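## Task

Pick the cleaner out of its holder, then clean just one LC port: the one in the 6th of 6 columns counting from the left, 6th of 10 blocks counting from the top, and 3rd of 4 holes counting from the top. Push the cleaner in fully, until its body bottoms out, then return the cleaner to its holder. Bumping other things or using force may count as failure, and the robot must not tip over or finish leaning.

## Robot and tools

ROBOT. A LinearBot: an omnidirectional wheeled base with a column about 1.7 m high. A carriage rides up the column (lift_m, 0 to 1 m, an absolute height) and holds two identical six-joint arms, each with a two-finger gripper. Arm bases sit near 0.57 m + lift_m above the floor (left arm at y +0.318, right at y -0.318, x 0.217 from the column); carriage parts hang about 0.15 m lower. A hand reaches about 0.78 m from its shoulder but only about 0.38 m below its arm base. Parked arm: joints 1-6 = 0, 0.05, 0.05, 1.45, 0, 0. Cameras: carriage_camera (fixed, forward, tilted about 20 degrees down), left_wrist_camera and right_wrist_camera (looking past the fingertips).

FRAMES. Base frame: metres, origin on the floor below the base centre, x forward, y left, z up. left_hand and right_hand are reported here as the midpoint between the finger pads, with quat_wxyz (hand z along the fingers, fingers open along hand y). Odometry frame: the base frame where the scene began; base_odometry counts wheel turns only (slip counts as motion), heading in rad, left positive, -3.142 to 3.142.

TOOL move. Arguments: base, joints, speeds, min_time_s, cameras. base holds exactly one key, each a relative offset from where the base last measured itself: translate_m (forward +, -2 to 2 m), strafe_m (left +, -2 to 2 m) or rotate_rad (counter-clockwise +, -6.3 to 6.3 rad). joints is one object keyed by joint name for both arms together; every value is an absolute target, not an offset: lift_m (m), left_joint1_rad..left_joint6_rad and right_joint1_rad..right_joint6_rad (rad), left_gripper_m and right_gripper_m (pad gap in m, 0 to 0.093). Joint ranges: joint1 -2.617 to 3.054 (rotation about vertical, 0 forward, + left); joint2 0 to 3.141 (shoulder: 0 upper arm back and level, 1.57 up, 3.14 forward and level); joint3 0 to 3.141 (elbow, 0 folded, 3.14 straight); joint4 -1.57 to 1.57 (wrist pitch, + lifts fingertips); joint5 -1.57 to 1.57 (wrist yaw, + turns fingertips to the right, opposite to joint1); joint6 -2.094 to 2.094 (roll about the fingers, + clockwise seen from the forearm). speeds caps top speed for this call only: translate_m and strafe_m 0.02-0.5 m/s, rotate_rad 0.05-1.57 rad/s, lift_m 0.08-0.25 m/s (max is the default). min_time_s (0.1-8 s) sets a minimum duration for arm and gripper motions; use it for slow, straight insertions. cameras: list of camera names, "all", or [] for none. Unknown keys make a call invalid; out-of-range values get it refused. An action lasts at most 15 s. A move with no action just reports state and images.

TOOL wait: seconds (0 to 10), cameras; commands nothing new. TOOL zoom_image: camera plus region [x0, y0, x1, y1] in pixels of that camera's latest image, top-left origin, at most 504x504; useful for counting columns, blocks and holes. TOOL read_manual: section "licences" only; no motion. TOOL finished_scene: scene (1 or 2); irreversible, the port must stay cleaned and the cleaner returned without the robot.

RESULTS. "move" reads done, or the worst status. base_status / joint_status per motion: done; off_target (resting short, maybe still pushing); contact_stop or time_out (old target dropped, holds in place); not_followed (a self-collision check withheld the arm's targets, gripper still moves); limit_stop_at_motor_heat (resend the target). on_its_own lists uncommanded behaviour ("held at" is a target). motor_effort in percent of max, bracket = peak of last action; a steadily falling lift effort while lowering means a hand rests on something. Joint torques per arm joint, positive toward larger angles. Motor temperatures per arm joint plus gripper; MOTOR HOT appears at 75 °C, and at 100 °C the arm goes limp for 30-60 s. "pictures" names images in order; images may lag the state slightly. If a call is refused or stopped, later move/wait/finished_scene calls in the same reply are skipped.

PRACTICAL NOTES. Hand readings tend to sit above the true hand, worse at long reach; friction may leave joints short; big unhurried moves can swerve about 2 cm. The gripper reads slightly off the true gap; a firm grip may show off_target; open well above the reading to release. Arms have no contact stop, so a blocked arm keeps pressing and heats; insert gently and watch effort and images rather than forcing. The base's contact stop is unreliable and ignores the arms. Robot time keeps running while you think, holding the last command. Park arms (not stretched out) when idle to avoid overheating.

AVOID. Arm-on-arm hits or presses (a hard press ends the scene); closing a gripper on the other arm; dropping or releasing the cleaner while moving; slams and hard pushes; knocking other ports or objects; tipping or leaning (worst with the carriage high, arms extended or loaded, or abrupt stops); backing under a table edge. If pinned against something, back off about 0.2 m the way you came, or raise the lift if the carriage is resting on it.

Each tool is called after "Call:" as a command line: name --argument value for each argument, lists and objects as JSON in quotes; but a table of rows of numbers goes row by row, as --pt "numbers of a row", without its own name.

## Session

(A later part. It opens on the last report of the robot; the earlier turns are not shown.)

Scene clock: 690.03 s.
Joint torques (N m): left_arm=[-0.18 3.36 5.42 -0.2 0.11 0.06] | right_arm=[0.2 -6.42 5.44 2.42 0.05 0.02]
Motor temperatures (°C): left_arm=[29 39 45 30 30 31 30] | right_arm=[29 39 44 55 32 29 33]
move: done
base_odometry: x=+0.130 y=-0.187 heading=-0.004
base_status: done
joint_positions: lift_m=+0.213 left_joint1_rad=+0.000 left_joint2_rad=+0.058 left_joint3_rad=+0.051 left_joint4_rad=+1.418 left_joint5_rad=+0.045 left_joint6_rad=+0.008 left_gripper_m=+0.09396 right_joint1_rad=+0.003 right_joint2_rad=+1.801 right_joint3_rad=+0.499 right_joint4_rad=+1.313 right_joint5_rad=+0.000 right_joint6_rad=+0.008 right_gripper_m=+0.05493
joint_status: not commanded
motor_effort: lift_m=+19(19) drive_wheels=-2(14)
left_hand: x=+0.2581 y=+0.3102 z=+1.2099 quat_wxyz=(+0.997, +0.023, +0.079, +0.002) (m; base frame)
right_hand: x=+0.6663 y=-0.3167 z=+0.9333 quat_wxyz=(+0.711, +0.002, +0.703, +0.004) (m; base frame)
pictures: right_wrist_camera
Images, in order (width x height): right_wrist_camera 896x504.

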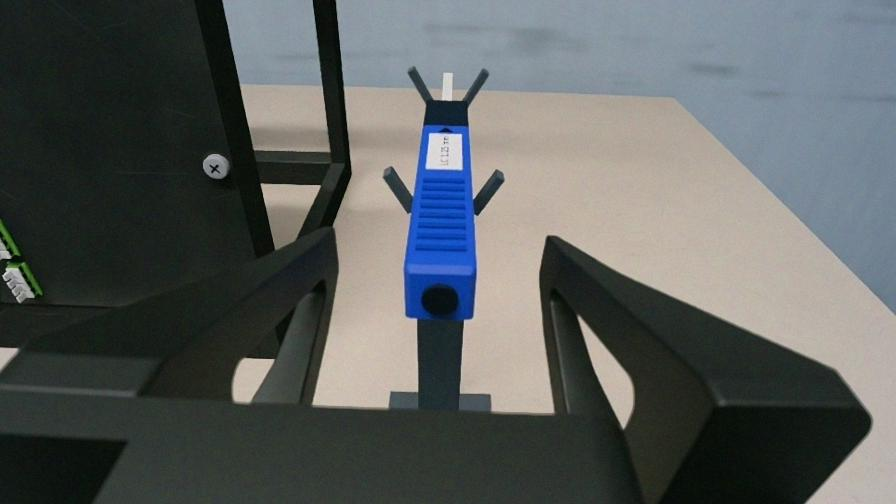

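Cleaner stays seated. Back away clear.

Call:
move --base '{"translate_m": -0.1}' --speeds '{"translate_m": 0.06}' --cameras '["right_wrist_camera"]'

Call:
move --base '{"translate_m": -0.15}' --speeds '{"translate_m": 0.15}' --cameras '[]'

Call:
wait --seconds 0.5 --cameras '["right_wrist_camera", "carriage_camera"]'

Scene clock: 694.20 s.
Joint torques (N m): left_arm=[-0.12 3.36 5.41 -0.23 0.11 0.07] | right_arm=[0.2 -6.42 5.45 2.42 0.06 0.02]
Motor temperatures (°C): left_arm=[29 39 45 30 30 31 30] | right_arm=[29 39 44 55 32 29 32]
move: done
base_odometry: x=+0.030 y=-0.187 heading=-0.004
base_status: done
joint_positions: lift_m=+0.213 left_joint1_rad=+0.000 left_joint2_rad=+0.058 left_joint3_rad=+0.051 left_joint4_rad=+1.418 left_joint5_rad=+0.045 left_joint6_rad=+0.008 left_gripper_m=+0.09396 right_joint1_rad=+0.003 right_joint2_rad=+1.801 right_joint3_rad=+0.499 right_joint4_rad=+1.313 right_joint5_rad=+0.000 right_joint6_rad=+0.008 right_gripper_m=+0.05493
joint_status: not commanded
motor_effort: lift_m=+19(19) drive_wheels=-1(12)
left_hand: x=+0.2581 y=+0.3102 z=+1.2099 quat_wxyz=(+0.997, +0.023, +0.079, +0.002) (m; base frame)
right_hand: x=+0.6663 y=-0.3167 z=+0.9333 quat_wxyz=(+0.711, +0.002, +0.703, +0.004) (m; base frame)
pictures: right_wrist_camera
Images, in order (width x height): right_wrist_camera 896x504.

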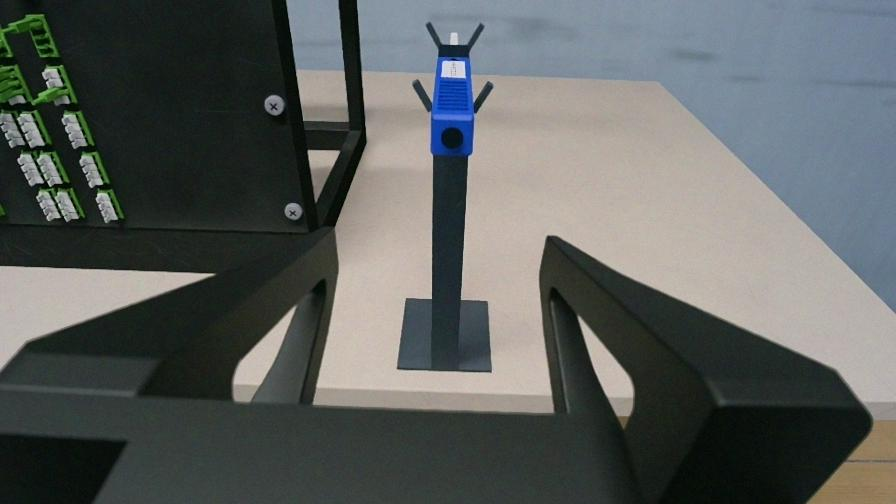

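Scene clock: 696.10 s.
Joint torques (N m): left_arm=[-0.17 3.4 5.42 -0.22 0.11 0.08] | right_arm=[0.21 -6.43 5.42 2.42 0.06 0.02]
Motor temperatures (°C): left_arm=[29 39 45 30 30 31 30] | right_arm=[29 39 44 55 32 29 32]
move: done
base_odometry: x=-0.120 y=-0.186 heading=-0.004
base_status: done
joint_positions: lift_m=+0.213 left_joint1_rad=+0.000 left_joint2_rad=+0.058 left_joint3_rad=+0.051 left_joint4_rad=+1.418 left_joint5_rad=+0.045 left_joint6_rad=+0.008 left_gripper_m=+0.09396 right_joint1_rad=+0.003 right_joint2_rad=+1.801 right_joint3_rad=+0.499 right_joint4_rad=+1.313 right_joint5_rad=+0.000 right_joint6_rad=+0.008 right_gripper_m=+0.05493
joint_status: not commanded
motor_effort: lift_m=+19(19) drive_wheels=-1(10)
left_hand: x=+0.2581 y=+0.3102 z=+1.2099 quat_wxyz=(+0.997, +0.023, +0.079, +0.002) (m; base frame)
right_hand: x=+0.6663 y=-0.3167 z=+0.9333 quat_wxyz=(+0.711, +0.002, +0.703, +0.004) (m; base frame)
pictures: none
No camera images: "cameras" was empty.

Scene clock: 696.60 s.
Joint torques (N m): left_arm=[-0.13 3.38 5.42 -0.22 0.11 0.08] | right_arm=[0.24 -6.39 5.44 2.4 0.06 0.02]
Motor temperatures (°C): left_arm=[29 39 45 30 30 31 30] | right_arm=[29 39 44 55 32 29 32]
base_odometry: x=-0.120 y=-0.186 heading=-0.004
base_status: done
joint_positions: lift_m=+0.213 left_joint1_rad=+0.000 left_joint2_rad=+0.058 left_joint3_rad=+0.051 left_joint4_rad=+1.418 left_joint5_rad=+0.045 left_joint6_rad=+0.008 left_gripper_m=+0.09396 right_joint1_rad=+0.003 right_joint2_rad=+1.801 right_joint3_rad=+0.499 right_joint4_rad=+1.313 right_joint5_rad=+0.000 right_joint6_rad=+0.008 right_gripper_m=+0.05493
joint_status: not commanded
motor_effort: lift_m=+19(19) drive_wheels=-1(10)
left_hand: x=+0.2581 y=+0.3102 z=+1.2099 quat_wxyz=(+0.997, +0.023, +0.079, +0.002) (m; base frame)
right_hand: x=+0.6663 y=-0.3167 z=+0.9333 quat_wxyz=(+0.711, +0.002, +0.703, +0.004) (m; base frame)
wait: 0.50 s; at rest by 0.27 s
pictures: carriage_camera, right_wrist_camera
Images, in order (width x height): carriage_camera 896x504, right_wrist_camera 896x504.

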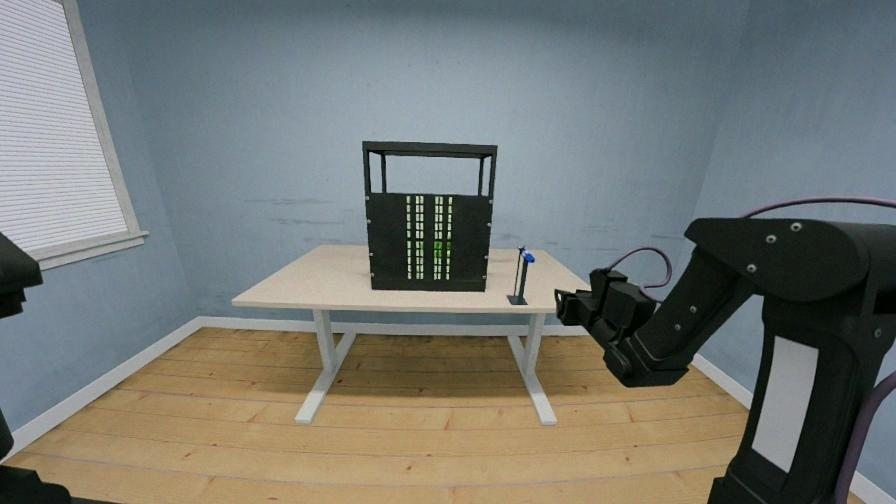

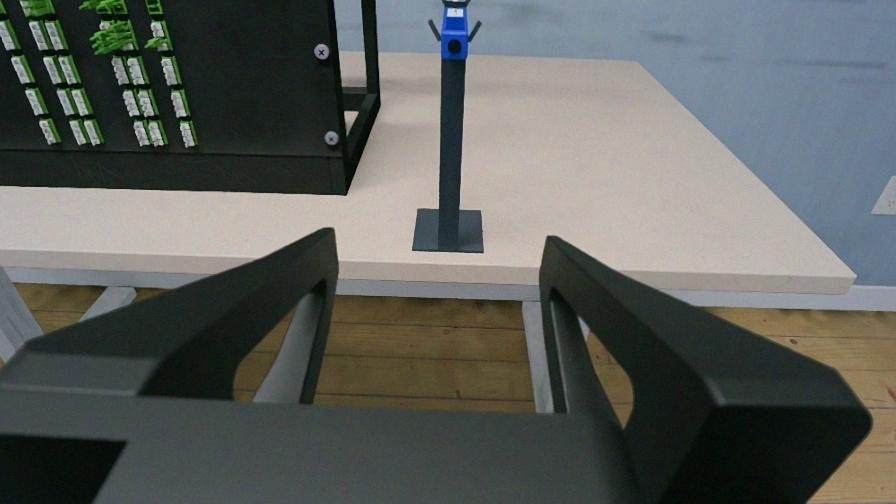

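Call:
finished_scene --scene 2

The scene is finished: the task was done.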